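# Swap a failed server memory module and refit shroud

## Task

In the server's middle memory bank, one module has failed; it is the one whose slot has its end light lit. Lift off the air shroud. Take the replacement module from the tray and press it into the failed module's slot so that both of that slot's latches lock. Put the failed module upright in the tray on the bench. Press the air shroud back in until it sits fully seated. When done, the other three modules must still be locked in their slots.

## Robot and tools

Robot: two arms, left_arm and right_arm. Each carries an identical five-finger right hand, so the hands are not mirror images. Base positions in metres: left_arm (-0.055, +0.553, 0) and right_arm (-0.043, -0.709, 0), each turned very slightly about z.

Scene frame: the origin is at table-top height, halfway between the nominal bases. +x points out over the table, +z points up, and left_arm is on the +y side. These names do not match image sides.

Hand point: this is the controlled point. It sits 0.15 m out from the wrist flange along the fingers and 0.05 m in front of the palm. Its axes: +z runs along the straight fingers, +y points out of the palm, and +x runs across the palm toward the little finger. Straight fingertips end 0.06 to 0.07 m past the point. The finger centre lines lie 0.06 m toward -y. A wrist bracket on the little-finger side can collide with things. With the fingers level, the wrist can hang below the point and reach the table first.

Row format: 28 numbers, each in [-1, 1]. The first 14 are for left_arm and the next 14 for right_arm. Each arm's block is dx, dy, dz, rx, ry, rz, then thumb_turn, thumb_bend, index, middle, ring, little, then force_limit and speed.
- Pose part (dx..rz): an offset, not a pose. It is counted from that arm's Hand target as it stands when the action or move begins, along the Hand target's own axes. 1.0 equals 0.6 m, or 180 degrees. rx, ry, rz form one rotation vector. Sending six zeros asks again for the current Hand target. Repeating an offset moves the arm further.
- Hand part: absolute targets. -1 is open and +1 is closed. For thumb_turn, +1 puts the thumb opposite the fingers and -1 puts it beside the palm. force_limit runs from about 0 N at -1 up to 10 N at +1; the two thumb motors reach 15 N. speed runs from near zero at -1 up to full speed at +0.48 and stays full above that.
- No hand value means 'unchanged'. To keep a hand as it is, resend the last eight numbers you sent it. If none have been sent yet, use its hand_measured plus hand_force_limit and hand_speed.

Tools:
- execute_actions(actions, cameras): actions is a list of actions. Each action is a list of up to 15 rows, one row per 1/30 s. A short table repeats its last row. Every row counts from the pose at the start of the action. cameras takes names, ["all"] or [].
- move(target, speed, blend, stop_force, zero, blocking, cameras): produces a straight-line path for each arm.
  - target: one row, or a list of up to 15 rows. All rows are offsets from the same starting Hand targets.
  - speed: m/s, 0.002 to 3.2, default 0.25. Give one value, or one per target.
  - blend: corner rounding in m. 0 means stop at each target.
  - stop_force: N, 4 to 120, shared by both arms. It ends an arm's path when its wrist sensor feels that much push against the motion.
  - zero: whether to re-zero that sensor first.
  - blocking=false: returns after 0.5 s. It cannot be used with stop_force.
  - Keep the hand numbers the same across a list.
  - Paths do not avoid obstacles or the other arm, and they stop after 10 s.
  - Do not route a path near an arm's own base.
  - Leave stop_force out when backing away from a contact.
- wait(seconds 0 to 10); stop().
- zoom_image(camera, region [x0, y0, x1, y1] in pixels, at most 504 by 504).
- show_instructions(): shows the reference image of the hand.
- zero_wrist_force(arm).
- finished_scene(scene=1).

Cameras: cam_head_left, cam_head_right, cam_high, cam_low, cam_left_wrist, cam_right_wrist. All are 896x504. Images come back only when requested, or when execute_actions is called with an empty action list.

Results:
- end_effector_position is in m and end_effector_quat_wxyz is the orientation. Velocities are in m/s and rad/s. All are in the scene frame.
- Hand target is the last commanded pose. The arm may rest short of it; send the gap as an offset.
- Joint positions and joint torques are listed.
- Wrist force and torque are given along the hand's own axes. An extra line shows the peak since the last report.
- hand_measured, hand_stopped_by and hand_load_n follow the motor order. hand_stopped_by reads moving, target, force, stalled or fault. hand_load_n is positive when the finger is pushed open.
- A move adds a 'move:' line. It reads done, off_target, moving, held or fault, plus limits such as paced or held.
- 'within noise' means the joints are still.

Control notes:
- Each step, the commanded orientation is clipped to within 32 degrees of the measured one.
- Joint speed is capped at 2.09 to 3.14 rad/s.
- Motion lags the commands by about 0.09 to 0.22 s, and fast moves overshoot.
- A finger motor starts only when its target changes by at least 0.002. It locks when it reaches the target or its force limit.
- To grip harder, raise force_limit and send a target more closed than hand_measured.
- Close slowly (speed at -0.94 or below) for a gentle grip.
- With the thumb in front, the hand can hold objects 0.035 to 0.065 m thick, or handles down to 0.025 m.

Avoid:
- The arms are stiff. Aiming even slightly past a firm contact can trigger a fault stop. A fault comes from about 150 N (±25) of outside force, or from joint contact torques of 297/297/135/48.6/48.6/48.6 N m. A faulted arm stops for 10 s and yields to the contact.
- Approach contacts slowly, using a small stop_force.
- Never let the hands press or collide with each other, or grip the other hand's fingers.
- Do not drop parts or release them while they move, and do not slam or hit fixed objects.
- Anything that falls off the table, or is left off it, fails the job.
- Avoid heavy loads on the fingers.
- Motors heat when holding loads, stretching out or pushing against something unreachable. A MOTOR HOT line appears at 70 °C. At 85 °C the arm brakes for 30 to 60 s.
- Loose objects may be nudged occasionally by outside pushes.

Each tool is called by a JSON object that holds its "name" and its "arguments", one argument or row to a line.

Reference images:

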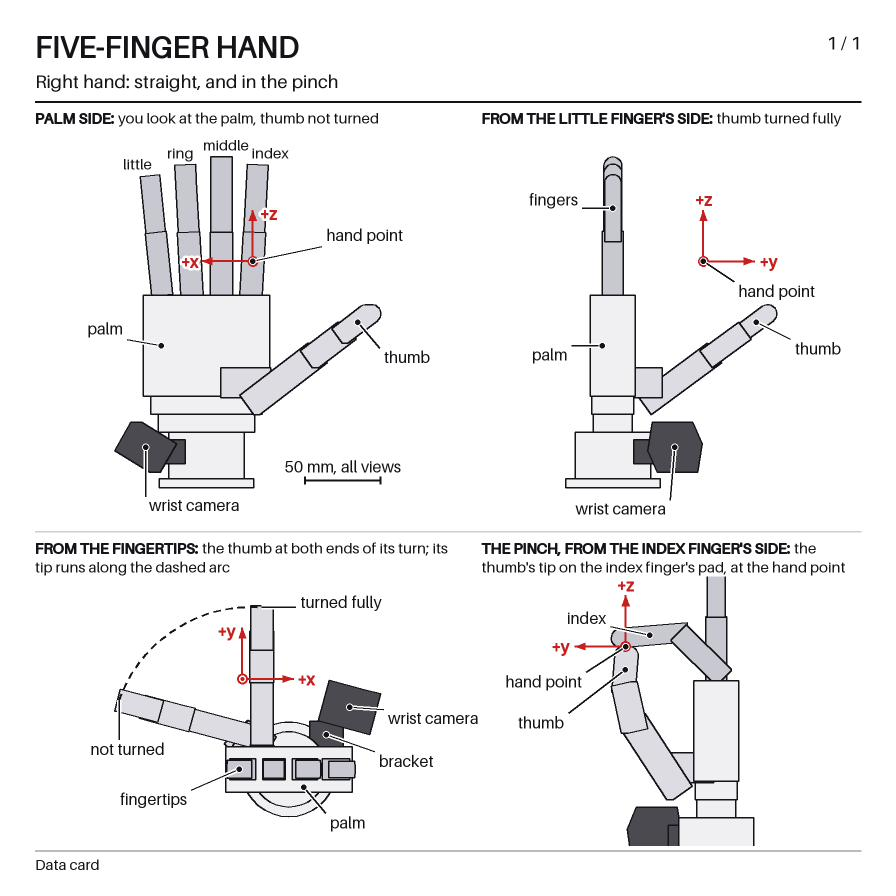

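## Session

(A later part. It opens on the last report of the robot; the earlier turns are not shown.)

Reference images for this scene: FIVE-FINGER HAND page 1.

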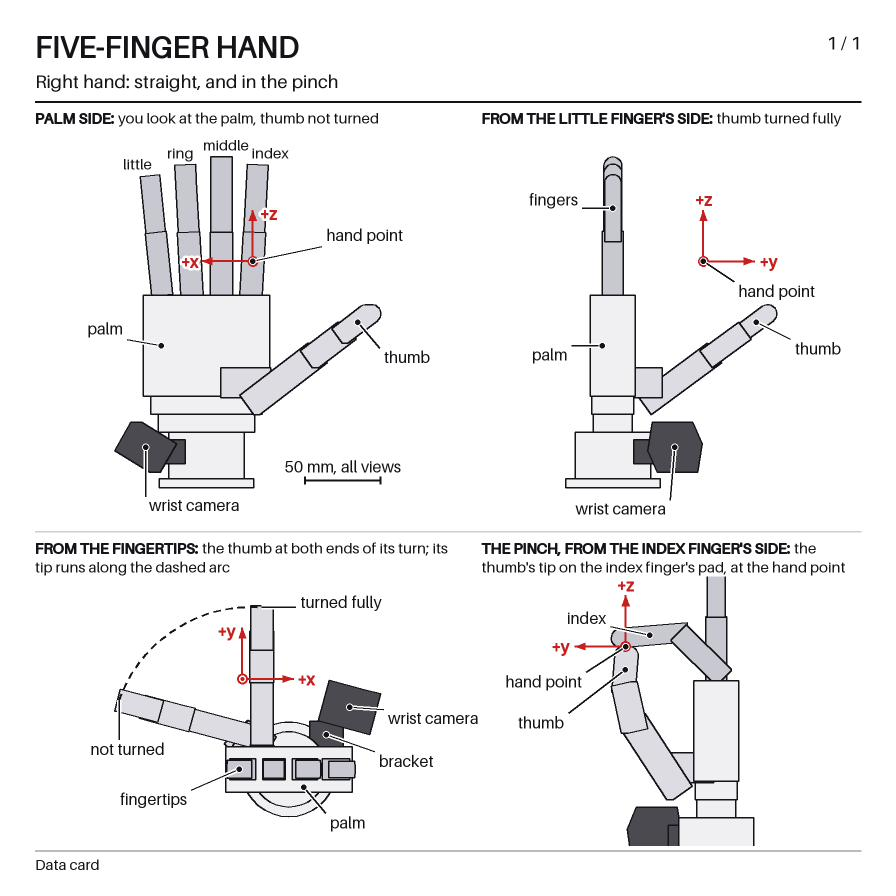

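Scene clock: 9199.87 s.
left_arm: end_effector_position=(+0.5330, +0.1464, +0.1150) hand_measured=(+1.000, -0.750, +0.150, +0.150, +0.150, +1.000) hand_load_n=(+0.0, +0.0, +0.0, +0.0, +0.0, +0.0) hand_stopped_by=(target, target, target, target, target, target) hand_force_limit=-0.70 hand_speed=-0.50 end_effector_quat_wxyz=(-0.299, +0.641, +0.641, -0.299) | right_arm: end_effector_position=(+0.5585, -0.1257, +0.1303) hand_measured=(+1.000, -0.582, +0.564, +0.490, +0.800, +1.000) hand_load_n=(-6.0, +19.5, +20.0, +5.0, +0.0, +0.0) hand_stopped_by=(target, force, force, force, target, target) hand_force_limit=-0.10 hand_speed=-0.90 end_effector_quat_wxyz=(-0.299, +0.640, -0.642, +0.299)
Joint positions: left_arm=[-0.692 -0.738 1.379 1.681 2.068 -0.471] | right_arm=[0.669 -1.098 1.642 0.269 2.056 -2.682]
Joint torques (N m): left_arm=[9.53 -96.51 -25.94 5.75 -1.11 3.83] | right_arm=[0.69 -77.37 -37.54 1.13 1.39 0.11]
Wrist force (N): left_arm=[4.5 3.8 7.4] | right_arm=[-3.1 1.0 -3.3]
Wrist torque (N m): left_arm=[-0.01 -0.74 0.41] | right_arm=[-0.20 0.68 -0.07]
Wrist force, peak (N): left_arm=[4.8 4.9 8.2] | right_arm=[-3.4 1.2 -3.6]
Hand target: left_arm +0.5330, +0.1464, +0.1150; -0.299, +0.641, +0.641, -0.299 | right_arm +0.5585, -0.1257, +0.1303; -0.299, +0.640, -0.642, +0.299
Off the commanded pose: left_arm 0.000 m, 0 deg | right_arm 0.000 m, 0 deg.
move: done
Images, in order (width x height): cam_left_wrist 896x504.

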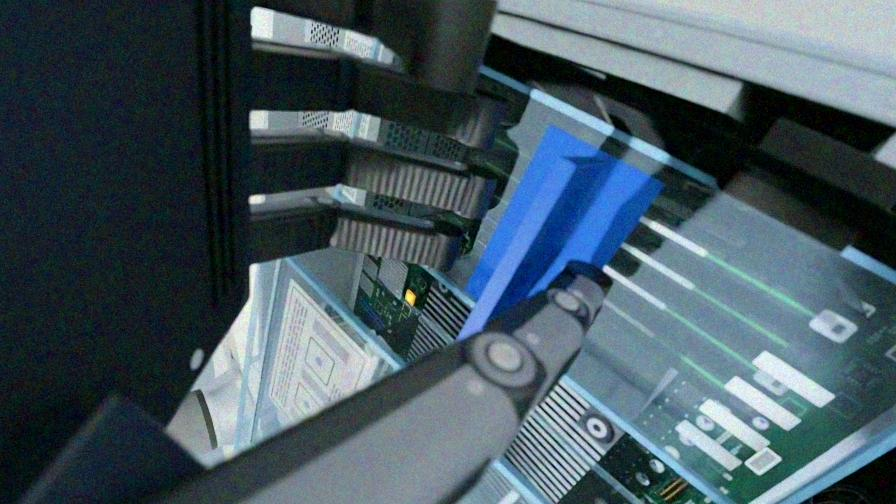

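{"name": "move", "arguments": {
  "target": [
    [0,0,0,0,0,0,1,0.0,0.6,0.6,0.6,1,-0.7,-0.9, 0,0,0,0,0,0,1,0.3,0.8,0.8,0.8,1.0,-0.1,-0.9]
  ],
  "speed": 0.02,
  "cameras": ["cam_left_wrist"]
}}

{"name": "zoom_image", "arguments": {
  "camera": "cam_left_wrist",
  "region": [400, 60, 896, 380]
}}

Scene clock: 9214.57 s.
left_arm: end_effector_position=(+0.5330, +0.1464, +0.1150) hand_measured=(+1.000, -0.608, +0.600, +0.558, +0.600, +1.000) hand_load_n=(+0.5, +2.5, +0.0, +2.5, +0.0, +0.0) hand_stopped_by=(target, force, target, force, target, target) hand_force_limit=-0.70 hand_speed=-0.90 end_effector_quat_wxyz=(-0.299, +0.641, +0.641, -0.299) | right_arm: end_effector_position=(+0.5585, -0.1257, +0.1303) hand_measured=(+1.000, -0.582, +0.564, +0.490, +0.800, +1.000) hand_load_n=(-6.0, +19.5, +20.5, +5.0, +0.0, +0.0) hand_stopped_by=(target, force, force, force, target, target) hand_force_limit=-0.10 hand_speed=-0.90 end_effector_quat_wxyz=(-0.299, +0.640, -0.642, +0.299)
Joint positions: left_arm=[-0.692 -0.738 1.379 1.681 2.068 -0.471] | right_arm=[0.669 -1.098 1.642 0.269 2.056 -2.682]
Joint torques (N m): left_arm=[5.77 -96.32 -40.89 5.29 -0.68 3.81] | right_arm=[0.46 -76 -36.95 1.17 1.19 0.03]
Wrist force (N): left_arm=[5.0 5.1 9.5] | right_arm=[-2.8 1.7 -1.9]
Wrist torque (N m): left_arm=[-0.02 -0.80 0.44] | right_arm=[-0.13 0.66 -0.06]
Wrist force, peak (N): left_arm=[5.1 4.9 9.8] | right_arm=[-3.4 0.8 -3.6]
Hand target: left_arm +0.5330, +0.1464, +0.1150; -0.299, +0.641, +0.641, -0.299 | right_arm +0.5585, -0.1257, +0.1303; -0.299, +0.640, -0.642, +0.299
Off the commanded pose: left_arm 0.000 m, 0 deg | right_arm 0.000 m, 0 deg.
move: done
Images, in order (width x height): cam_left_wrist 896x504.

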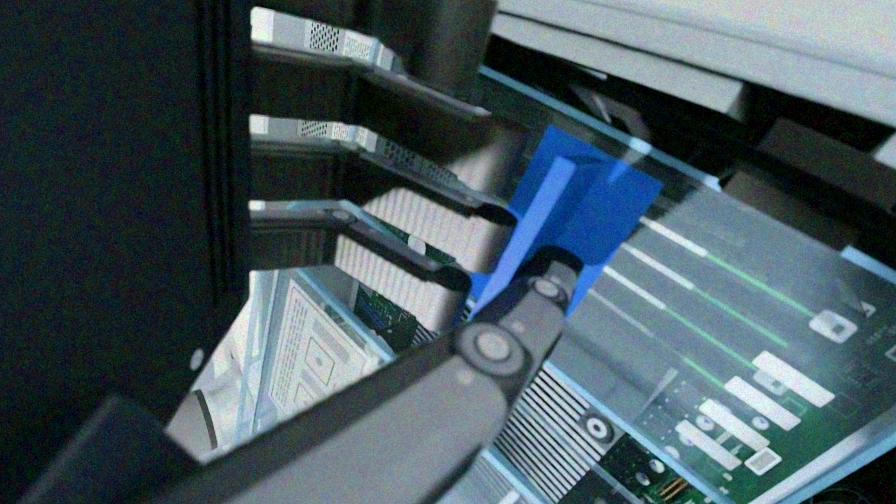

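Scaled by 1.016 from the camera's 896x504 image, which has a finer 1280x720 frame.

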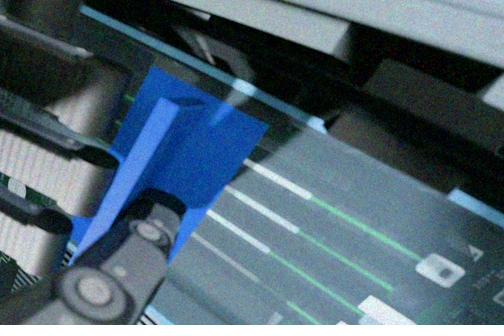

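{"name": "move", "arguments": {
  "target": [
    [0,0,0,0,0,0,1,0.3,0.66,0.8,0.62,1,-0.1,-0.9, 0,0,0,0,0,0,1,0.3,0.8,0.8,0.8,1.0,-0.1,-0.9]
  ],
  "speed": 0.02,
  "cameras": ["cam_left_wrist"]
}}

{"name": "zoom_image", "arguments": {
  "camera": "cam_left_wrist",
  "region": [400, 60, 896, 380]
}}

Scene clock: 9221.47 s.
left_arm: end_effector_position=(+0.5330, +0.1464, +0.1150) hand_measured=(+1.000, -0.594, +0.660, +0.574, +0.620, +1.000) hand_load_n=(+1.0, +7.0, +0.0, +4.0, +0.0, +0.0) hand_stopped_by=(target, force, target, force, target, target) hand_force_limit=-0.10 hand_speed=-0.90 end_effector_quat_wxyz=(-0.299, +0.641, +0.641, -0.299) | right_arm: end_effector_position=(+0.5585, -0.1257, +0.1303) hand_measured=(+1.000, -0.582, +0.564, +0.490, +0.800, +1.000) hand_load_n=(-6.0, +19.0, +21.0, +5.5, +0.0, +0.0) hand_stopped_by=(target, force, force, force, target, target) hand_force_limit=-0.10 hand_speed=-0.90 end_effector_quat_wxyz=(-0.299, +0.640, -0.642, +0.299)
Joint positions: left_arm=[-0.692 -0.738 1.379 1.681 2.068 -0.471] | right_arm=[0.669 -1.098 1.642 0.269 2.056 -2.682]
Joint torques (N m): left_arm=[-0.55 -97.55 -40.96 5.28 0.62 3.43] | right_arm=[0.31 -76.45 -36.75 1.3 1.32 -0.07]
Wrist force (N): left_arm=[5.5 5.0 9.7] | right_arm=[-2.7 1.7 -1.5]
Wrist torque (N m): left_arm=[-0.06 -0.79 0.42] | right_arm=[-0.13 0.66 -0.06]
Wrist force, peak (N): left_arm=[5.8 3.4 10.6] | right_arm=[-3.0 1.2 -2.6]
Hand target: left_arm +0.5330, +0.1464, +0.1150; -0.299, +0.641, +0.641, -0.299 | right_arm +0.5585, -0.1257, +0.1303; -0.299, +0.640, -0.642, +0.299
Off the commanded pose: left_arm 0.000 m, 0 deg | right_arm 0.000 m, 0 deg.
move: done
Images, in order (width x height): cam_left_wrist 896x504.

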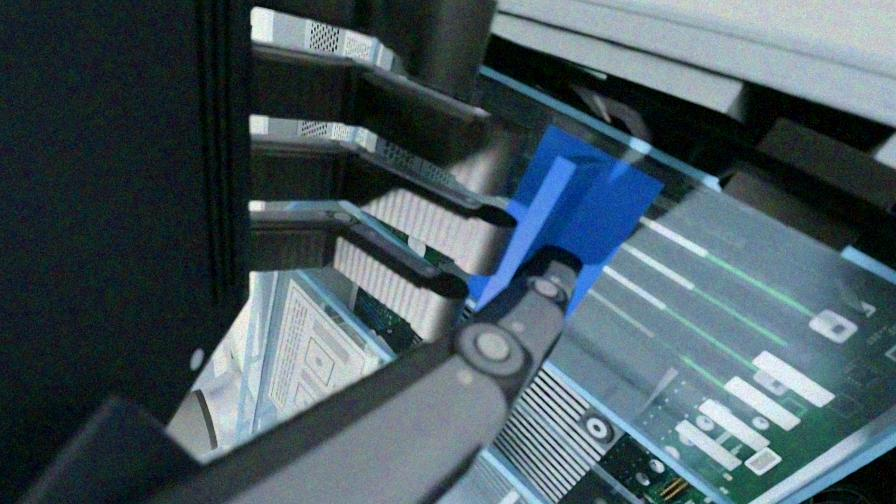

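Scaled by 1.016 from the camera's 896x504 image, which has a finer 1280x720 frame.

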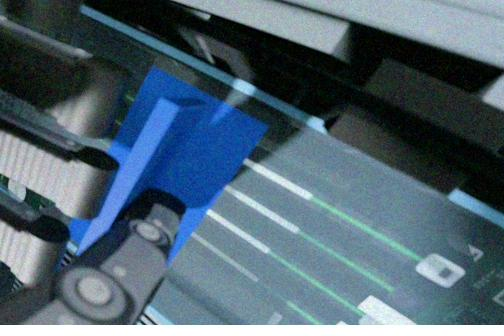

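{"name": "move", "arguments": {
  "target": [
    [0,-0.0191,-0.0161,0,0,0,1,0.3,0.66,0.8,0.62,1,-0.1,-0.9, 0,-0.0128,-0.0107,0,0,0,1,0.3,0.8,0.8,0.8,1.0,-0.1,-0.9]
  ],
  "speed": 0.01,
  "cameras": ["cam_left_wrist", "cam_right_wrist", "cam_low"]
}}

{"name": "zoom_image", "arguments": {
  "camera": "cam_low",
  "region": [300, 160, 620, 270]
}}

Scene clock: 9233.97 s.
left_arm: end_effector_position=(+0.5330, +0.1464, +0.1301) hand_measured=(+1.000, -0.592, +0.660, +0.576, +0.620, +1.000) hand_load_n=(+0.0, +0.0, +0.0, +0.0, +0.0, +0.0) hand_stopped_by=(target, force, target, force, target, target) hand_force_limit=-0.10 hand_speed=-0.90 end_effector_quat_wxyz=(-0.299, +0.641, +0.641, -0.299) | right_arm: end_effector_position=(+0.5585, -0.1257, +0.1403) hand_measured=(+1.000, -0.582, +0.566, +0.490, +0.800, +1.000) hand_load_n=(+0.0, +10.0, +6.5, +4.5, -0.5, +0.0) hand_stopped_by=(target, force, force, force, target, target) hand_force_limit=-0.10 hand_speed=-0.90 end_effector_quat_wxyz=(-0.299, +0.640, -0.642, +0.299)
Joint positions: left_arm=[-0.692 -0.753 1.376 1.699 2.068 -0.471] | right_arm=[0.669 -1.106 1.635 0.284 2.056 -2.682]
Joint torques (N m): left_arm=[7.67 -84.28 -41.74 4.59 -0.17 4.54] | right_arm=[-9.32 -83.56 -41.51 5.21 3.13 -3.1]
Wrist force (N): left_arm=[4.7 4.7 7.4] | right_arm=[-14.2 5.7 3.4]
Wrist torque (N m): left_arm=[0.03 -0.76 0.43] | right_arm=[0.40 0.22 -0.31]
Wrist force, peak (N): left_arm=[4.3 12.9 6.5] | right_arm=[-14.5 6.2 3.9]
Hand target: left_arm +0.5330, +0.1464, +0.1300; -0.299, +0.641, +0.641, -0.299 | right_arm +0.5585, -0.1257, +0.1403; -0.299, +0.640, -0.642, +0.299
Off the commanded pose: left_arm 0.000 m, 0 deg | right_arm 0.000 m, 0 deg.
move: done
Images, in order (width x height): cam_low 896x504, cam_left_wrist 896x504, cam_right_wrist 896x504.

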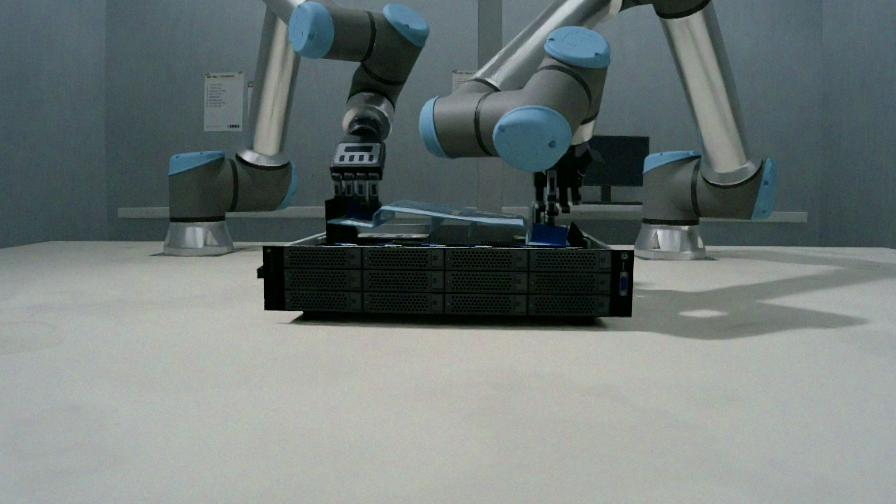

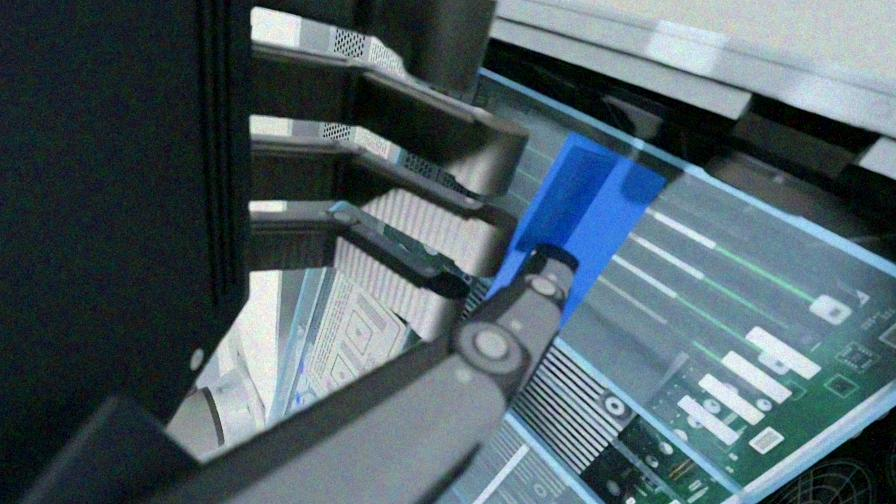

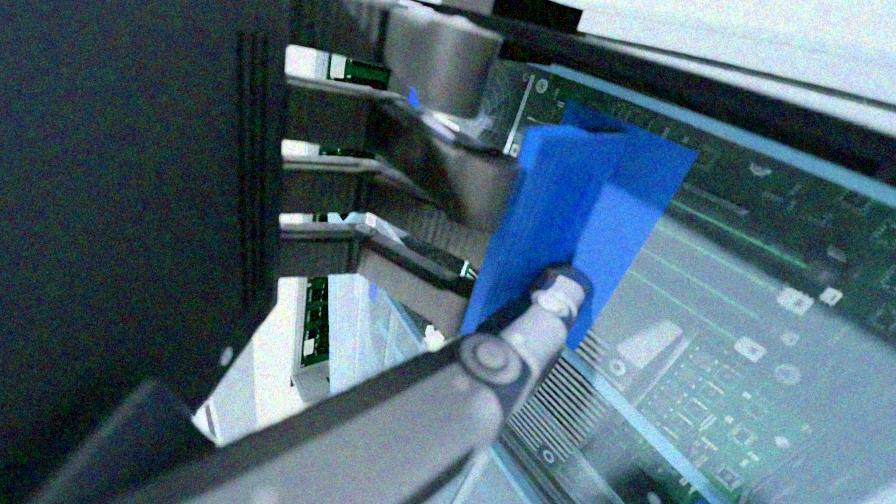

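Scaled by 1.575 from the camera's 896x504 image, which has a finer 1280x720 frame.

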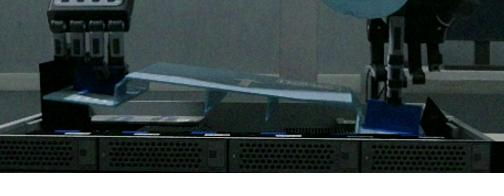

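{"name": "move", "arguments": {
  "target": [
    [0,-0.0256,-0.0214,0,0,0,1,0.3,0.66,0.8,0.62,1,-0.1,-0.9, 0,0.0064,0.0053,0,0,0,1,0.3,0.8,0.8,0.8,1.0,-0.1,-0.9],
    [0,-0.0260,-0.0218,0,0,0,1,-0.75,0.15,0.15,0.15,1,-0.7,-0.5, 0,0.0128,0.0107,0,0,0,1,0.3,0.8,0.8,0.8,1.0,-0.1,-0.9]
  ],
  "speed": [0.02, 0.01],
  "cameras": ["cam_left_wrist", "cam_right_wrist"]
}}

{"name": "zoom_image", "arguments": {
  "camera": "cam_left_wrist",
  "region": [400, 60, 896, 380]
}}

Scene clock: 9280.20 s.
left_arm: end_effector_position=(+0.5330, +0.1464, +0.1503) hand_measured=(+1.000, -0.750, +0.150, +0.150, +0.150, +1.000) hand_load_n=(+0.0, +0.0, +0.0, +0.0, +0.0, +0.0) hand_stopped_by=(target, target, target, target, target, target) hand_force_limit=-0.70 hand_speed=-0.50 end_effector_quat_wxyz=(-0.299, +0.641, +0.641, -0.299) | right_arm: end_effector_position=(+0.5585, -0.1257, +0.1302) hand_measured=(+1.000, -0.582, +0.566, +0.490, +0.800, +1.000) hand_load_n=(+3.5, +17.5, +13.0, +5.0, +0.0, +0.0) hand_stopped_by=(target, force, force, force, target, target) hand_force_limit=-0.10 hand_speed=-0.90 end_effector_quat_wxyz=(-0.299, +0.640, -0.642, +0.299)
Joint positions: left_arm=[-0.692 -0.772 1.37 1.724 2.068 -0.471] | right_arm=[0.669 -1.098 1.642 0.269 2.056 -2.682]
Joint torques (N m): left_arm=[4.49 -97.1 -44.01 5.86 -0.57 4.44] | right_arm=[17.95 -65.56 -22.33 6.43 -0.53 2.24]
Wrist force (N): left_arm=[5.3 4.6 8.3] | right_arm=[3.1 -19.0 -4.5]
Wrist torque (N m): left_arm=[-0.06 -0.91 0.45] | right_arm=[-0.58 0.49 0.08]
Wrist force, peak (N): left_arm=[5.0 4.7 8.6] | right_arm=[3.2 -19.3 -5.1]
Hand target: left_arm +0.5330, +0.1464, +0.1503; -0.299, +0.641, +0.641, -0.299 | right_arm +0.5585, -0.1257, +0.1303; -0.299, +0.640, -0.642, +0.299
Off the commanded pose: left_arm 0.000 m, 0 deg | right_arm 0.000 m, 0 deg.
move: done
Images, in order (width x height): cam_left_wrist 896x504, cam_right_wrist 896x504.

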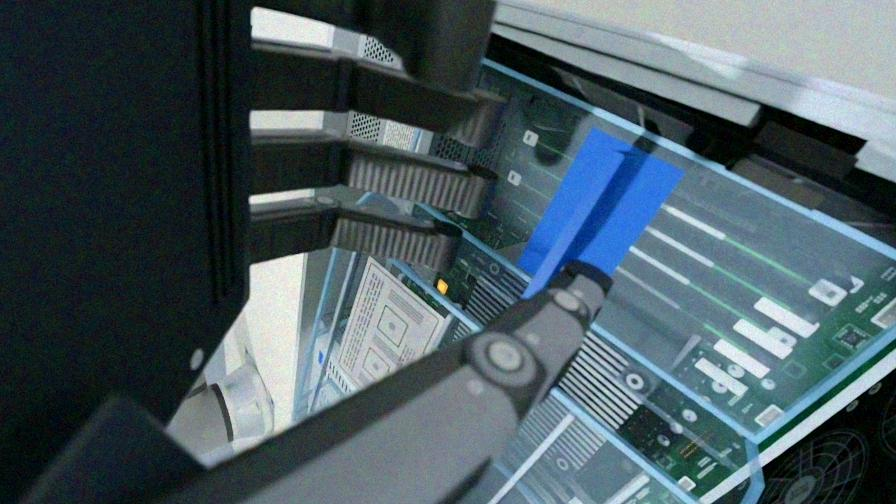

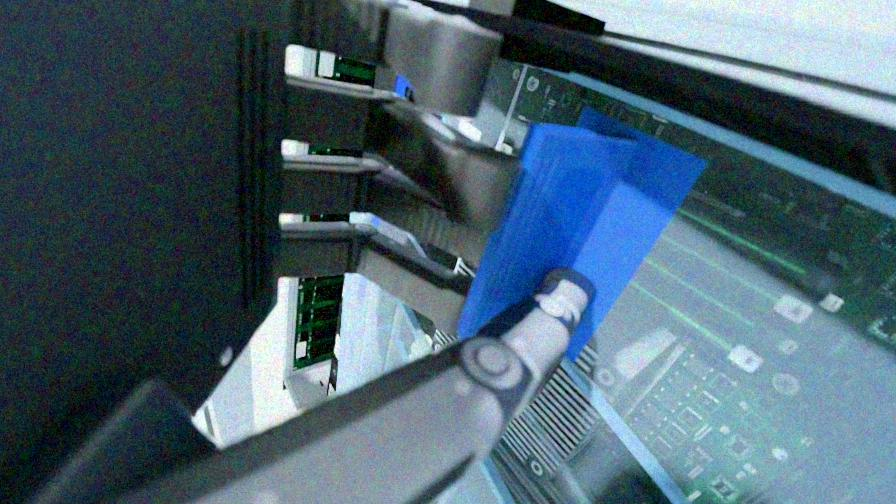

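Scaled by 1.016 from the camera's 896x504 image, which has a finer 1280x720 frame.

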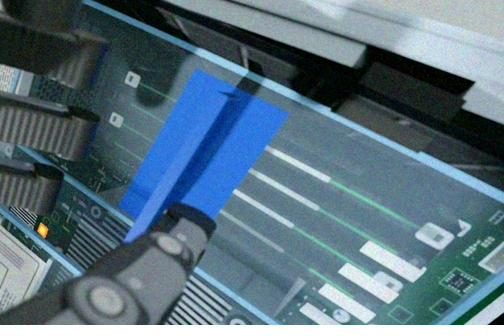

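{"name": "move", "arguments": {
  "target": [-0.0017,0.0357,0.0093,0,0,0,1,-0.75,0.15,0.15,0.15,1,-0.7,-0.5, 0,-0.0026,-0.0021,0,0,0,1,0.3,0.8,0.8,0.8,1.0,-0.1,-0.9],
  "speed": 0.03,
  "cameras": []
}}

{"name": "move", "arguments": {
  "target": [0,0.0223,0.0188,0,0,0,1,-0.75,0.15,0.15,0.15,1,-0.7,-0.5, 0,0,0,0,0,0,1,0.3,0.8,0.8,0.8,1.0,-0.1,-0.9],
  "speed": 0.01,
  "stop_force": 4,
  "cameras": ["cam_left_wrist"]
}}

{"name": "zoom_image", "arguments": {
  "camera": "cam_left_wrist",
  "region": [400, 60, 896, 380]
}}

Scene clock: 9300.67 s.
left_arm: end_effector_position=(+0.5427, +0.1454, +0.1303) hand_measured=(+1.000, -0.750, +0.150, +0.150, +0.150, +1.000) hand_load_n=(+0.0, -0.5, +0.0, +0.0, +0.0, +0.0) hand_stopped_by=(target, target, target, target, target, target) hand_force_limit=-0.70 hand_speed=-0.50 end_effector_quat_wxyz=(-0.298, +0.641, +0.641, -0.299) | right_arm: end_effector_position=(+0.5585, -0.1257, +0.1323) hand_measured=(+1.000, -0.582, +0.566, +0.490, +0.800, +1.000) hand_load_n=(+4.5, +18.0, +13.0, +4.0, +0.0, +0.0) hand_stopped_by=(target, force, force, force, target, target) hand_force_limit=-0.10 hand_speed=-0.90 end_effector_quat_wxyz=(-0.299, +0.640, -0.642, +0.299)
Joint positions: left_arm=[-0.686 -0.74 1.351 1.713 2.063 -0.466] | right_arm=[0.669 -1.1 1.64 0.272 2.056 -2.682]
Joint torques (N m): left_arm=[-3.73 -99.6 -26.01 5.15 -0.27 3.01] | right_arm=[6.12 -83.78 -43.01 4.03 0.34 0.03]
Wrist force (N): left_arm=[4.6 4.7 8.1] | right_arm=[-6.5 0.4 -3.1]
Wrist torque (N m): left_arm=[-0.01 -0.78 0.27] | right_arm=[-0.01 0.63 0.23]
Wrist force, peak (N): left_arm=[5.3 4.9 8.5] | right_arm=[2.6 -19.7 -4.9]
Hand target: left_arm +0.5425, +0.1454, +0.1303; -0.299, +0.641, +0.641, -0.299 | right_arm +0.5585, -0.1257, +0.1323; -0.299, +0.640, -0.642, +0.299
Off the commanded pose: left_arm 0.000 m, 0 deg | right_arm 0.000 m, 0 deg.
move: done
No camera images: "cameras" was empty.

Scene clock: 9303.40 s.
left_arm: end_effector_position=(+0.5425, +0.1454, +0.1128) hand_measured=(+1.000, -0.750, +0.150, +0.150, +0.150, +1.000) hand_load_n=(+0.5, +0.0, +0.0, +0.0, +0.0, +0.0) hand_stopped_by=(target, target, target, target, target, target) hand_force_limit=-0.70 hand_speed=-0.50 end_effector_quat_wxyz=(-0.299, +0.641, +0.641, -0.299) | right_arm: end_effector_position=(+0.5585, -0.1257, +0.1323) hand_measured=(+1.000, -0.582, +0.566, +0.490, +0.800, +1.000) hand_load_n=(+4.5, +17.5, +13.0, +4.0, +0.0, +0.0) hand_stopped_by=(target, force, force, force, target, target) hand_force_limit=-0.10 hand_speed=-0.90 end_effector_quat_wxyz=(-0.299, +0.640, -0.642, +0.299)
Joint positions: left_arm=[-0.686 -0.723 1.356 1.692 2.063 -0.466] | right_arm=[0.669 -1.1 1.64 0.272 2.056 -2.682]
Joint torques (N m): left_arm=[-12.39 -97.27 -27.78 5.71 1.68 -2.67] | right_arm=[-7.87 -83.18 -40.81 0.4 2.55 -3.91]
Wrist force (N): left_arm=[4.7 4.6 7.7] | right_arm=[-6.2 0.2 -3.1]
Wrist torque (N m): left_arm=[0.00 -0.77 0.28] | right_arm=[-0.01 0.56 0.25]
Wrist force, peak (N): left_arm=[5.2 4.7 8.3] | right_arm=[-6.9 0.4 -3.2]
Hand target: left_arm +0.5425, +0.1454, +0.1128; -0.299, +0.641, +0.641, -0.299 | right_arm +0.5585, -0.1257, +0.1323; -0.299, +0.640, -0.642, +0.299
Off the commanded pose: left_arm 0.000 m, 0 deg | right_arm 0.000 m, 0 deg.
move: done
Images, in order (width x height): cam_left_wrist 896x504.

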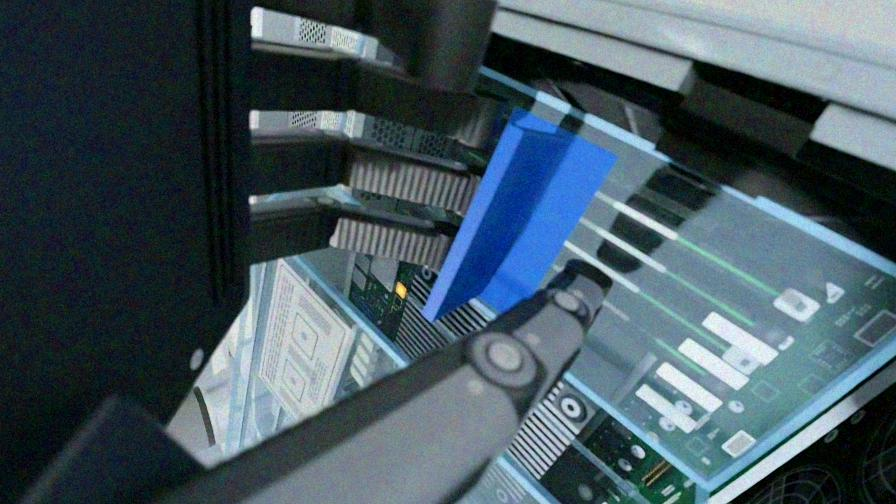

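Scaled by 1.016 from the camera's 896x504 image, which has a finer 1280x720 frame.

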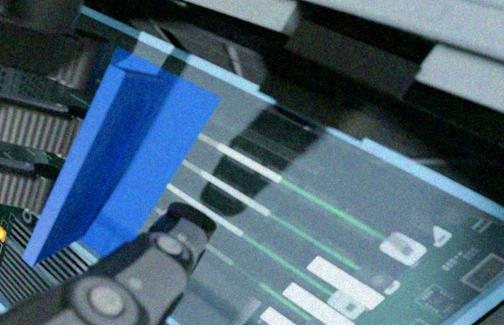

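{"name": "move", "arguments": {
  "target": [0,0,0,0,0,0,1,0.0,0.15,0.15,0.15,1,-0.7,-0.9, 0,0,0,0,0,0,1,0.3,0.8,0.8,0.8,1.0,-0.1,-0.9],
  "speed": 0.02,
  "cameras": []
}}

{"name": "move", "arguments": {
  "target": [0,0,0,0,0,0,1,0.0,0.6,0.6,0.16,1,-0.7,-0.9, 0,0,0,0,0,0,1,0.3,0.8,0.8,0.8,1.0,-0.1,-0.9],
  "speed": 0.02,
  "cameras": ["cam_left_wrist"]
}}

Scene clock: 9309.97 s.
left_arm: end_effector_position=(+0.5425, +0.1454, +0.1128) hand_measured=(+1.000, -0.348, +0.150, +0.150, +0.150, +1.000) hand_load_n=(+0.5, +3.0, +0.0, +0.0, +0.0, +0.0) hand_stopped_by=(target, force, target, target, target, target) hand_force_limit=-0.70 hand_speed=-0.90 end_effector_quat_wxyz=(-0.299, +0.641, +0.641, -0.299) | right_arm: end_effector_position=(+0.5585, -0.1257, +0.1323) hand_measured=(+1.000, -0.582, +0.566, +0.490, +0.800, +1.000) hand_load_n=(+4.5, +17.5, +13.0, +3.5, +0.0, +0.0) hand_stopped_by=(target, force, force, force, target, target) hand_force_limit=-0.10 hand_speed=-0.90 end_effector_quat_wxyz=(-0.299, +0.640, -0.642, +0.299)
Joint positions: left_arm=[-0.686 -0.723 1.356 1.692 2.063 -0.466] | right_arm=[0.669 -1.1 1.64 0.272 2.056 -2.682]
Joint torques (N m): left_arm=[-11.57 -98.38 -41.18 5.76 1.68 -2.25] | right_arm=[-6.12 -79.65 -34.83 0.31 2.43 -4.14]
Wrist force (N): left_arm=[5.0 7.1 7.4] | right_arm=[-5.8 -0.2 -2.7]
Wrist torque (N m): left_arm=[-0.01 -0.79 0.32] | right_arm=[-0.06 0.56 0.24]
Wrist force, peak (N): left_arm=[5.3 6.6 7.6] | right_arm=[-7.0 0.3 -3.2]
Hand target: left_arm +0.5425, +0.1454, +0.1128; -0.299, +0.641, +0.641, -0.299 | right_arm +0.5585, -0.1257, +0.1323; -0.299, +0.640, -0.642, +0.299
Off the commanded pose: left_arm 0.000 m, 0 deg | right_arm 0.000 m, 0 deg.
move: done
No camera images: "cameras" was empty.

Scene clock: 9310.73 s.
left_arm: end_effector_position=(+0.5425, +0.1454, +0.1128) hand_measured=(+1.000, -0.350, +0.288, +0.242, +0.160, +1.000) hand_load_n=(+0.5, +3.5, +3.5, +2.5, +0.0, +0.0) hand_stopped_by=(target, force, force, force, target, target) hand_force_limit=-0.70 hand_speed=-0.90 end_effector_quat_wxyz=(-0.299, +0.641, +0.641, -0.299) | right_arm: end_effector_position=(+0.5585, -0.1257, +0.1323) hand_measured=(+1.000, -0.582, +0.566, +0.490, +0.800, +1.000) hand_load_n=(+4.5, +18.0, +13.0, +4.0, +0.0, +0.0) hand_stopped_by=(target, force, force, force, target, target) hand_force_limit=-0.10 hand_speed=-0.90 end_effector_quat_wxyz=(-0.299, +0.640, -0.642, +0.299)
Joint positions: left_arm=[-0.686 -0.723 1.356 1.692 2.063 -0.466] | right_arm=[0.669 -1.1 1.64 0.272 2.056 -2.682]
Joint torques (N m): left_arm=[-10.91 -97.06 -41.01 6.33 1.91 -2.69] | right_arm=[-7.4 -79.83 -33.48 0.27 2.44 -3.96]
Wrist force (N): left_arm=[4.4 4.7 11.1] | right_arm=[-5.8 -0.7 -2.5]
Wrist torque (N m): left_arm=[0.02 -0.70 0.28] | right_arm=[-0.01 0.57 0.24]
Wrist force, peak (N): left_arm=[5.4 4.7 11.6] | right_arm=[-6.1 -0.3 -3.6]
Hand target: left_arm +0.5425, +0.1454, +0.1128; -0.299, +0.641, +0.641, -0.299 | right_arm +0.5585, -0.1257, +0.1323; -0.299, +0.640, -0.642, +0.299
Off the commanded pose: left_arm 0.000 m, 0 deg | right_arm 0.000 m, 0 deg.
move: done
Images, in order (width x height): cam_left_wrist 896x504.

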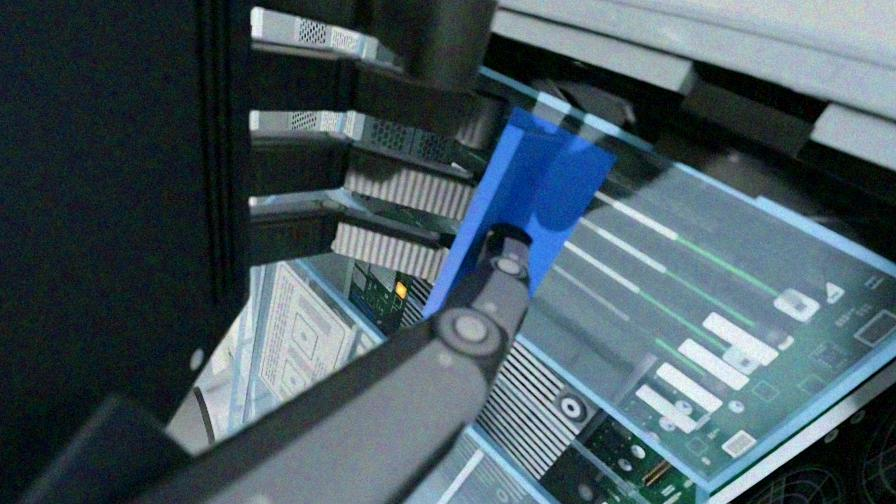

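{"name": "move", "arguments": {
  "target": [0,0,0,0,0,0,1,0.3,0.8,0.8,0.18,1,-0.1,-0.9, 0,0,0,0,0,0,1,0.3,0.8,0.8,0.8,1.0,-0.1,-0.9],
  "speed": 0.02,
  "cameras": []
}}

Scene clock: 9314.63 s.
left_arm: end_effector_position=(+0.5425, +0.1454, +0.1128) hand_measured=(+1.000, -0.340, +0.296, +0.248, +0.180, +1.000) hand_load_n=(+0.5, +6.5, +5.5, +5.5, +0.0, +0.0) hand_stopped_by=(target, force, force, force, target, target) hand_force_limit=-0.10 hand_speed=-0.90 end_effector_quat_wxyz=(-0.299, +0.641, +0.641, -0.299) | right_arm: end_effector_position=(+0.5585, -0.1257, +0.1323) hand_measured=(+1.000, -0.582, +0.566, +0.490, +0.800, +1.000) hand_load_n=(+4.5, +18.0, +13.0, +4.0, +0.0, +0.0) hand_stopped_by=(target, force, force, force, target, target) hand_force_limit=-0.10 hand_speed=-0.90 end_effector_quat_wxyz=(-0.299, +0.640, -0.642, +0.299)
Joint positions: left_arm=[-0.686 -0.723 1.356 1.692 2.063 -0.466] | right_arm=[0.669 -1.1 1.64 0.272 2.056 -2.682]
Joint torques (N m): left_arm=[-3.55 -99.02 -40.54 5.61 2.02 -1.84] | right_arm=[-8.23 -78.33 -30.89 0.24 2.73 -4]
Wrist force (N): left_arm=[5.0 5.2 13.6] | right_arm=[-5.5 -1.0 -2.4]
Wrist torque (N m): left_arm=[0.06 -0.76 0.33] | right_arm=[-0.01 0.55 0.24]
Wrist force, peak (N): left_arm=[5.3 4.1 14.6] | right_arm=[-6.3 -1.3 -2.7]
Hand target: left_arm +0.5425, +0.1454, +0.1128; -0.299, +0.641, +0.641, -0.299 | right_arm +0.5585, -0.1257, +0.1323; -0.299, +0.640, -0.642, +0.299
Off the commanded pose: left_arm 0.000 m, 0 deg | right_arm 0.000 m, 0 deg.
move: done
No camera images: "cameras" was empty.

{"name": "move", "arguments": {
  "target": [0,-0.0153,-0.0129,0,0,0,1,0.3,0.8,0.8,0.18,1,-0.1,-0.9, 0,0,0,0,0,0,1,0.3,0.8,0.8,0.8,1.0,-0.1,-0.9],
  "speed": 0.01,
  "cameras": ["cam_left_wrist"]
}}

Scene clock: 9320.07 s.
left_arm: end_effector_position=(+0.5425, +0.1454, +0.1250) hand_measured=(+1.000, -0.342, +0.296, +0.248, +0.180, +1.000) hand_load_n=(+1.5, +11.0, +0.0, +0.0, +0.0, +0.5) hand_stopped_by=(target, force, force, force, target, target) hand_force_limit=-0.10 hand_speed=-0.90 end_effector_quat_wxyz=(-0.299, +0.641, +0.641, -0.299) | right_arm: end_effector_position=(+0.5585, -0.1257, +0.1323) hand_measured=(+1.000, -0.582, +0.566, +0.490, +0.800, +1.000) hand_load_n=(+4.5, +17.5, +11.5, +3.0, -0.5, +0.0) hand_stopped_by=(target, force, force, force, target, target) hand_force_limit=-0.10 hand_speed=-0.90 end_effector_quat_wxyz=(-0.299, +0.640, -0.642, +0.299)
Joint positions: left_arm=[-0.686 -0.735 1.353 1.707 2.063 -0.466] | right_arm=[0.669 -1.1 1.64 0.272 2.056 -2.682]
Joint torques (N m): left_arm=[4.71 -85.41 -38.24 5.19 0.23 0.19] | right_arm=[-7.75 -77.99 -27.02 0.34 2.4 -3.88]
Wrist force (N): left_arm=[4.3 11.5 1.1] | right_arm=[-5.3 -3.5 -7.8]
Wrist torque (N m): left_arm=[-0.11 -0.71 0.39] | right_arm=[-0.21 0.66 0.16]
Wrist force, peak (N): left_arm=[5.3 7.5 14.7] | right_arm=[-5.5 -3.1 -8.3]
Hand target: left_arm +0.5425, +0.1454, +0.1248; -0.299, +0.641, +0.641, -0.299 | right_arm +0.5585, -0.1257, +0.1323; -0.299, +0.640, -0.642, +0.299
Off the commanded pose: left_arm 0.000 m, 0 deg | right_arm 0.000 m, 0 deg.
move: done
Images, in order (width x height): cam_left_wrist 896x504.

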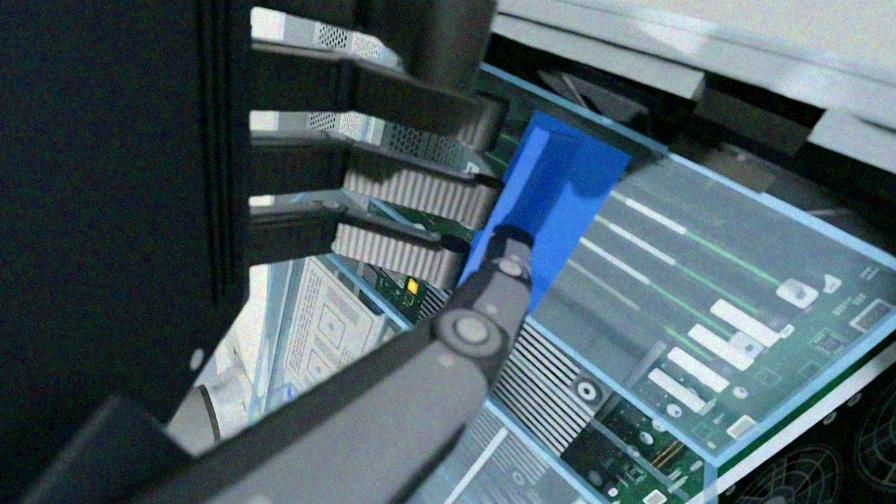

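{"name": "move", "arguments": {
  "target": [0,-0.0038,-0.0032,0,0,0,1,0.3,0.82,0.82,0.18,1,-0.1,-0.9, 0,0,0,0,0,0,1,0.3,0.8,0.8,0.8,1.0,-0.1,-0.9],
  "speed": 0.01,
  "cameras": ["cam_left_wrist"]
}}

Scene clock: 9328.83 s.
left_arm: end_effector_position=(+0.5425, +0.1454, +0.1279) hand_measured=(+1.000, -0.340, +0.462, +0.274, +0.180, +1.000) hand_load_n=(+0.0, +4.0, +4.0, +1.0, +0.0, +0.0) hand_stopped_by=(target, force, force, force, target, target) hand_force_limit=-0.10 hand_speed=-0.90 end_effector_quat_wxyz=(-0.299, +0.641, +0.641, -0.299) | right_arm: end_effector_position=(+0.5585, -0.1257, +0.1323) hand_measured=(+1.000, -0.582, +0.566, +0.490, +0.800, +1.000) hand_load_n=(+4.0, +17.5, +12.5, +3.5, +0.0, +0.0) hand_stopped_by=(target, force, force, force, target, target) hand_force_limit=-0.10 hand_speed=-0.90 end_effector_quat_wxyz=(-0.299, +0.640, -0.642, +0.299)
Joint positions: left_arm=[-0.686 -0.738 1.352 1.71 2.063 -0.466] | right_arm=[0.669 -1.1 1.64 0.272 2.056 -2.682]
Joint torques (N m): left_arm=[4.28 -86.77 -44.9 3.31 -0.47 3.85] | right_arm=[-6.42 -76.57 -26.9 0.67 2.32 -3.87]
Wrist force (N): left_arm=[4.7 4.8 7.7] | right_arm=[-5.0 -2.9 -5.0]
Wrist torque (N m): left_arm=[0.00 -0.79 0.28] | right_arm=[-0.12 0.61 0.19]
Wrist force, peak (N): left_arm=[4.1 12.2 1.8] | right_arm=[-5.3 -3.5 -8.6]
Hand target: left_arm +0.5425, +0.1454, +0.1278; -0.299, +0.641, +0.641, -0.299 | right_arm +0.5585, -0.1257, +0.1323; -0.299, +0.640, -0.642, +0.299
Off the commanded pose: left_arm 0.000 m, 0 deg | right_arm 0.000 m, 0 deg.
move: done
Images, in order (width x height): cam_left_wrist 896x504.

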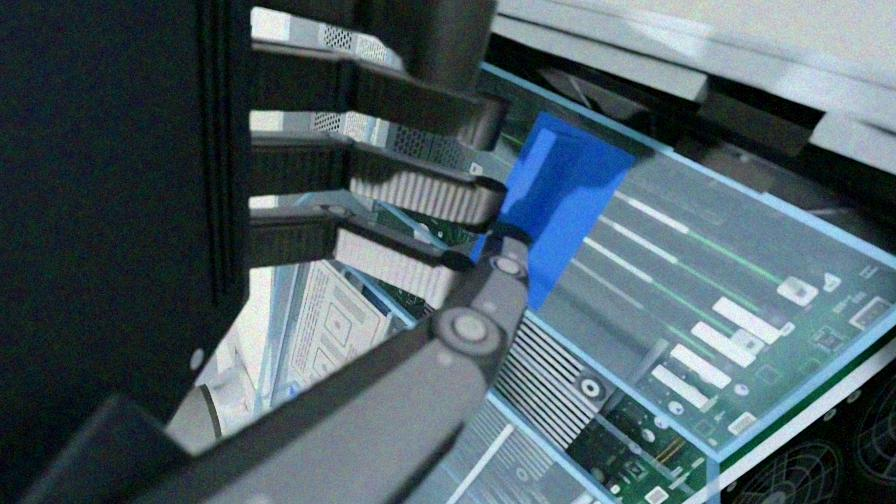

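{"name": "move", "arguments": {
  "target": [
    [0,0,0,0,0,0,1,-0.75,0.15,0.15,0.15,1,-0.7,-0.5, 0,0,0,0,0,0,1,0.3,0.8,0.8,0.8,1.0,-0.1,-0.9],
    [0,-0.0919,-0.0772,0,0,0,1,-0.75,0.15,0.15,0.15,1,-0.7,-0.5, 0,0,0,0,0,0,1,0.3,0.8,0.8,0.8,1.0,-0.1,-0.9],
    [0.2127,-0.0498,-0.0755,-0.0005,-0.3826,-0.3210,1,-0.75,0.15,0.15,0.15,1,-0.7,-0.5, 0,0,0,0,0,0,1,0.3,0.8,0.8,0.8,1.0,-0.1,-0.9]
  ],
  "speed": [0.1, 0.1, 0.2],
  "cameras": ["cam_left_wrist"]
}}

Scene clock: 9361.53 s.
left_arm: end_effector_position=(+0.5578, +0.2730, +0.1797) hand_measured=(+1.000, -0.750, +0.150, +0.150, +0.150, +1.000) hand_load_n=(+0.0, +0.0, +0.0, +0.0, +0.0, +0.0) hand_stopped_by=(target, target, target, target, target, target) hand_force_limit=-0.70 hand_speed=-0.50 end_effector_quat_wxyz=(+0.000, +0.001, +0.906, -0.423) | right_arm: end_effector_position=(+0.5585, -0.1257, +0.1323) hand_measured=(+1.000, -0.582, +0.566, +0.490, +0.800, +1.000) hand_load_n=(+4.5, +17.5, +12.0, +3.5, +0.0, +0.0) hand_stopped_by=(target, force, force, force, target, target) hand_force_limit=-0.10 hand_speed=-0.90 end_effector_quat_wxyz=(-0.299, +0.640, -0.642, +0.299)
Joint positions: left_arm=[-0.513 -1.257 1.824 0.492 2.313 -2.263] | right_arm=[0.669 -1.1 1.64 0.272 2.056 -2.682]
Joint torques (N m): left_arm=[4.19 -60.3 -45.77 1.43 1.38 -2.87] | right_arm=[-7.57 -73.06 -26.48 0.7 2.27 -3.87]
Wrist force (N): left_arm=[5.7 4.9 8.4] | right_arm=[-5.1 -3.2 -5.1]
Wrist torque (N m): left_arm=[0.02 -0.99 0.37] | right_arm=[-0.12 0.61 0.19]
Wrist force, peak (N): left_arm=[5.8 5.0 8.5] | right_arm=[-5.5 -3.7 -5.6]
Hand target: left_arm +0.5579, +0.2731, +0.1797; +0.000, +0.001, +0.906, -0.423 | right_arm +0.5585, -0.1257, +0.1323; -0.299, +0.640, -0.642, +0.299
Off the commanded pose: left_arm 0.000 m, 0 deg | right_arm 0.000 m, 0 deg.
move: done
Images, in order (width x height): cam_left_wrist 896x504.

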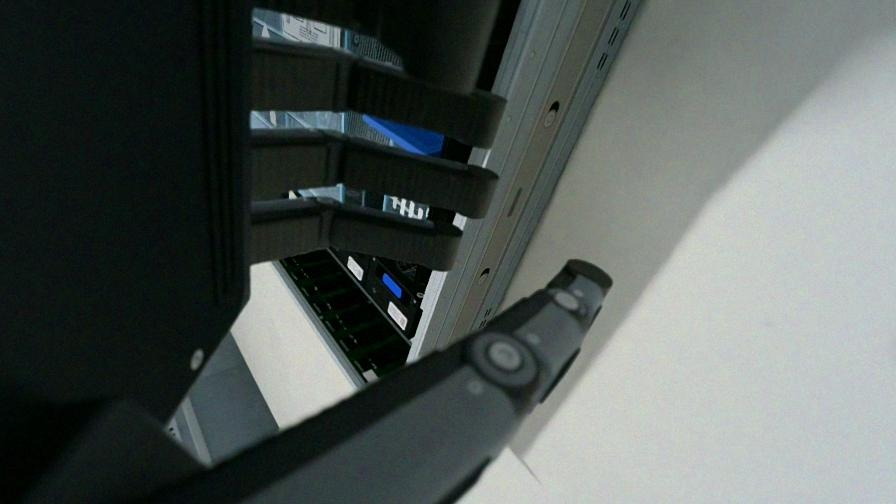

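{"name": "move", "arguments": {
  "target": [
    [0,0,-0.04,0,0,0,-1,-1,-1,-1,-1,-1,0.0,0.3, 0,0,0,0,0,0,1,0.3,0.8,0.8,0.8,1.0,-0.1,-0.9],
    [-0.0037,-0.1148,0.0848,0,0,0,-1,-1,-1,-1,-1,-1,0.0,0.3, 0,0,0,0,0,0,1,0.3,0.8,0.8,0.8,1.0,-0.1,-0.9]
  ],
  "speed": 0.15,
  "cameras": ["cam_left_wrist"]
}}

{"name": "zoom_image", "arguments": {
  "camera": "cam_left_wrist",
  "region": [400, 100, 896, 504]
}}

Scene clock: 9370.20 s.
left_arm: end_effector_position=(+0.5601, +0.1898, +0.1998) hand_measured=(-1.000, -1.000, -1.000, -1.000, -1.000, -1.000) hand_load_n=(-0.5, +0.0, +0.0, +0.0, +0.0, +0.0) hand_stopped_by=(target, target, target, target, target, target) hand_force_limit=0.00 hand_speed=0.30 end_effector_quat_wxyz=(+0.000, +0.001, +0.906, -0.423) | right_arm: end_effector_position=(+0.5585, -0.1257, +0.1323) hand_measured=(+1.000, -0.582, +0.566, +0.490, +0.800, +1.000) hand_load_n=(+4.5, +17.5, +12.0, +3.5, +0.0, +0.0) hand_stopped_by=(target, force, force, force, target, target) hand_force_limit=-0.10 hand_speed=-0.90 end_effector_quat_wxyz=(-0.299, +0.640, -0.642, +0.299)
Joint positions: left_arm=[-0.633 -1.254 1.762 0.464 2.249 -2.398] | right_arm=[0.669 -1.1 1.64 0.272 2.056 -2.682]
Joint torques (N m): left_arm=[-7.61 -70.19 -24.9 4.78 2.66 2.42] | right_arm=[-7.52 -70.7 -26.64 0.59 2.22 -4.02]
Wrist force (N): left_arm=[4.8 4.3 8.2] | right_arm=[-5.1 -3.2 -5.1]
Wrist torque (N m): left_arm=[-0.12 -0.85 0.26] | right_arm=[-0.11 0.62 0.19]
Wrist force, peak (N): left_arm=[5.4 5.2 9.1] | right_arm=[-5.3 -3.6 -5.7]
Hand target: left_arm +0.5601, +0.1898, +0.1998; +0.000, +0.001, +0.906, -0.423 | right_arm +0.5585, -0.1257, +0.1323; -0.299, +0.640, -0.642, +0.299
Off the commanded pose: left_arm 0.000 m, 0 deg | right_arm 0.000 m, 0 deg.
move: done
Images, in order (width x height): cam_left_wrist 896x504.

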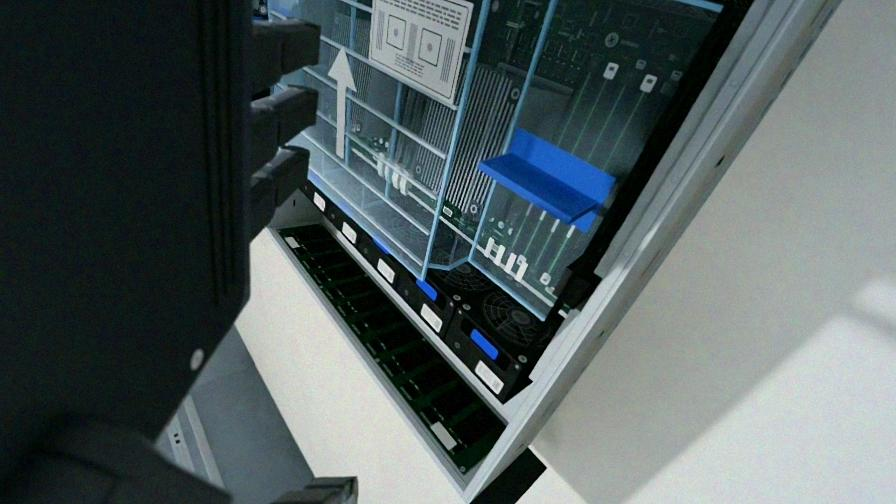

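Scaled by 1.016 from the camera's 896x504 image, which has a finer 1280x720 frame.

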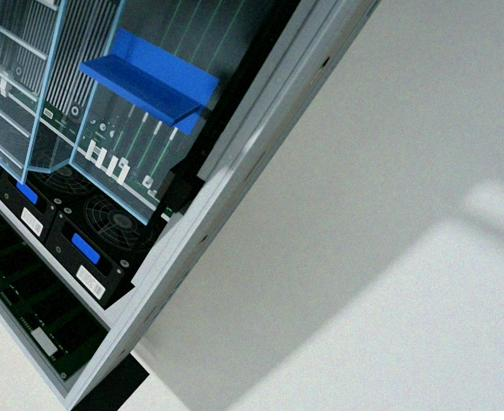

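{"name": "zoom_image", "arguments": {
  "camera": "cam_left_wrist",
  "region": [500, 180, 680, 360]
}}

{"name": "zoom_image", "arguments": {
  "camera": "cam_left_wrist",
  "region": [560, 0, 800, 240]
}}

Scaled by 2.800 from the camera's 896x504 image, which has a finer 1280x720 frame.

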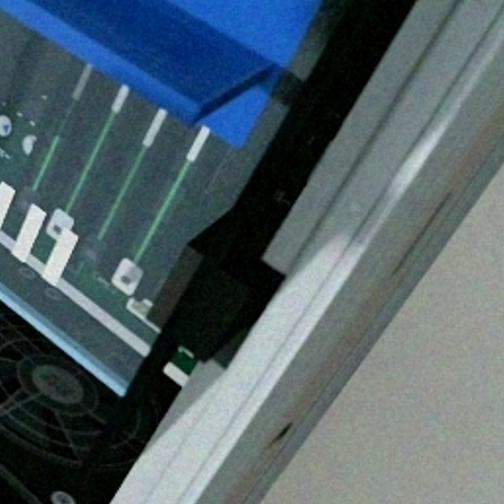

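Scaled by 2.100 from the camera's 896x504 image, which has a finer 1280x720 frame.

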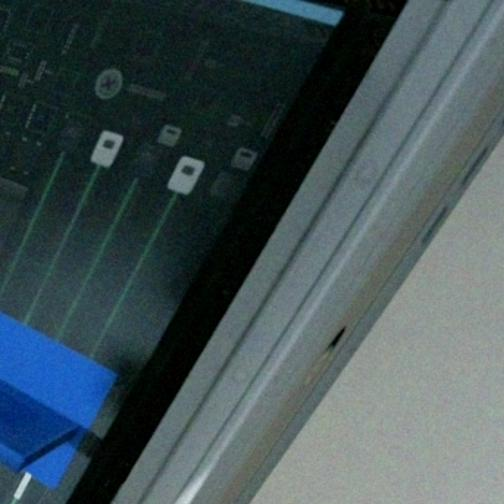

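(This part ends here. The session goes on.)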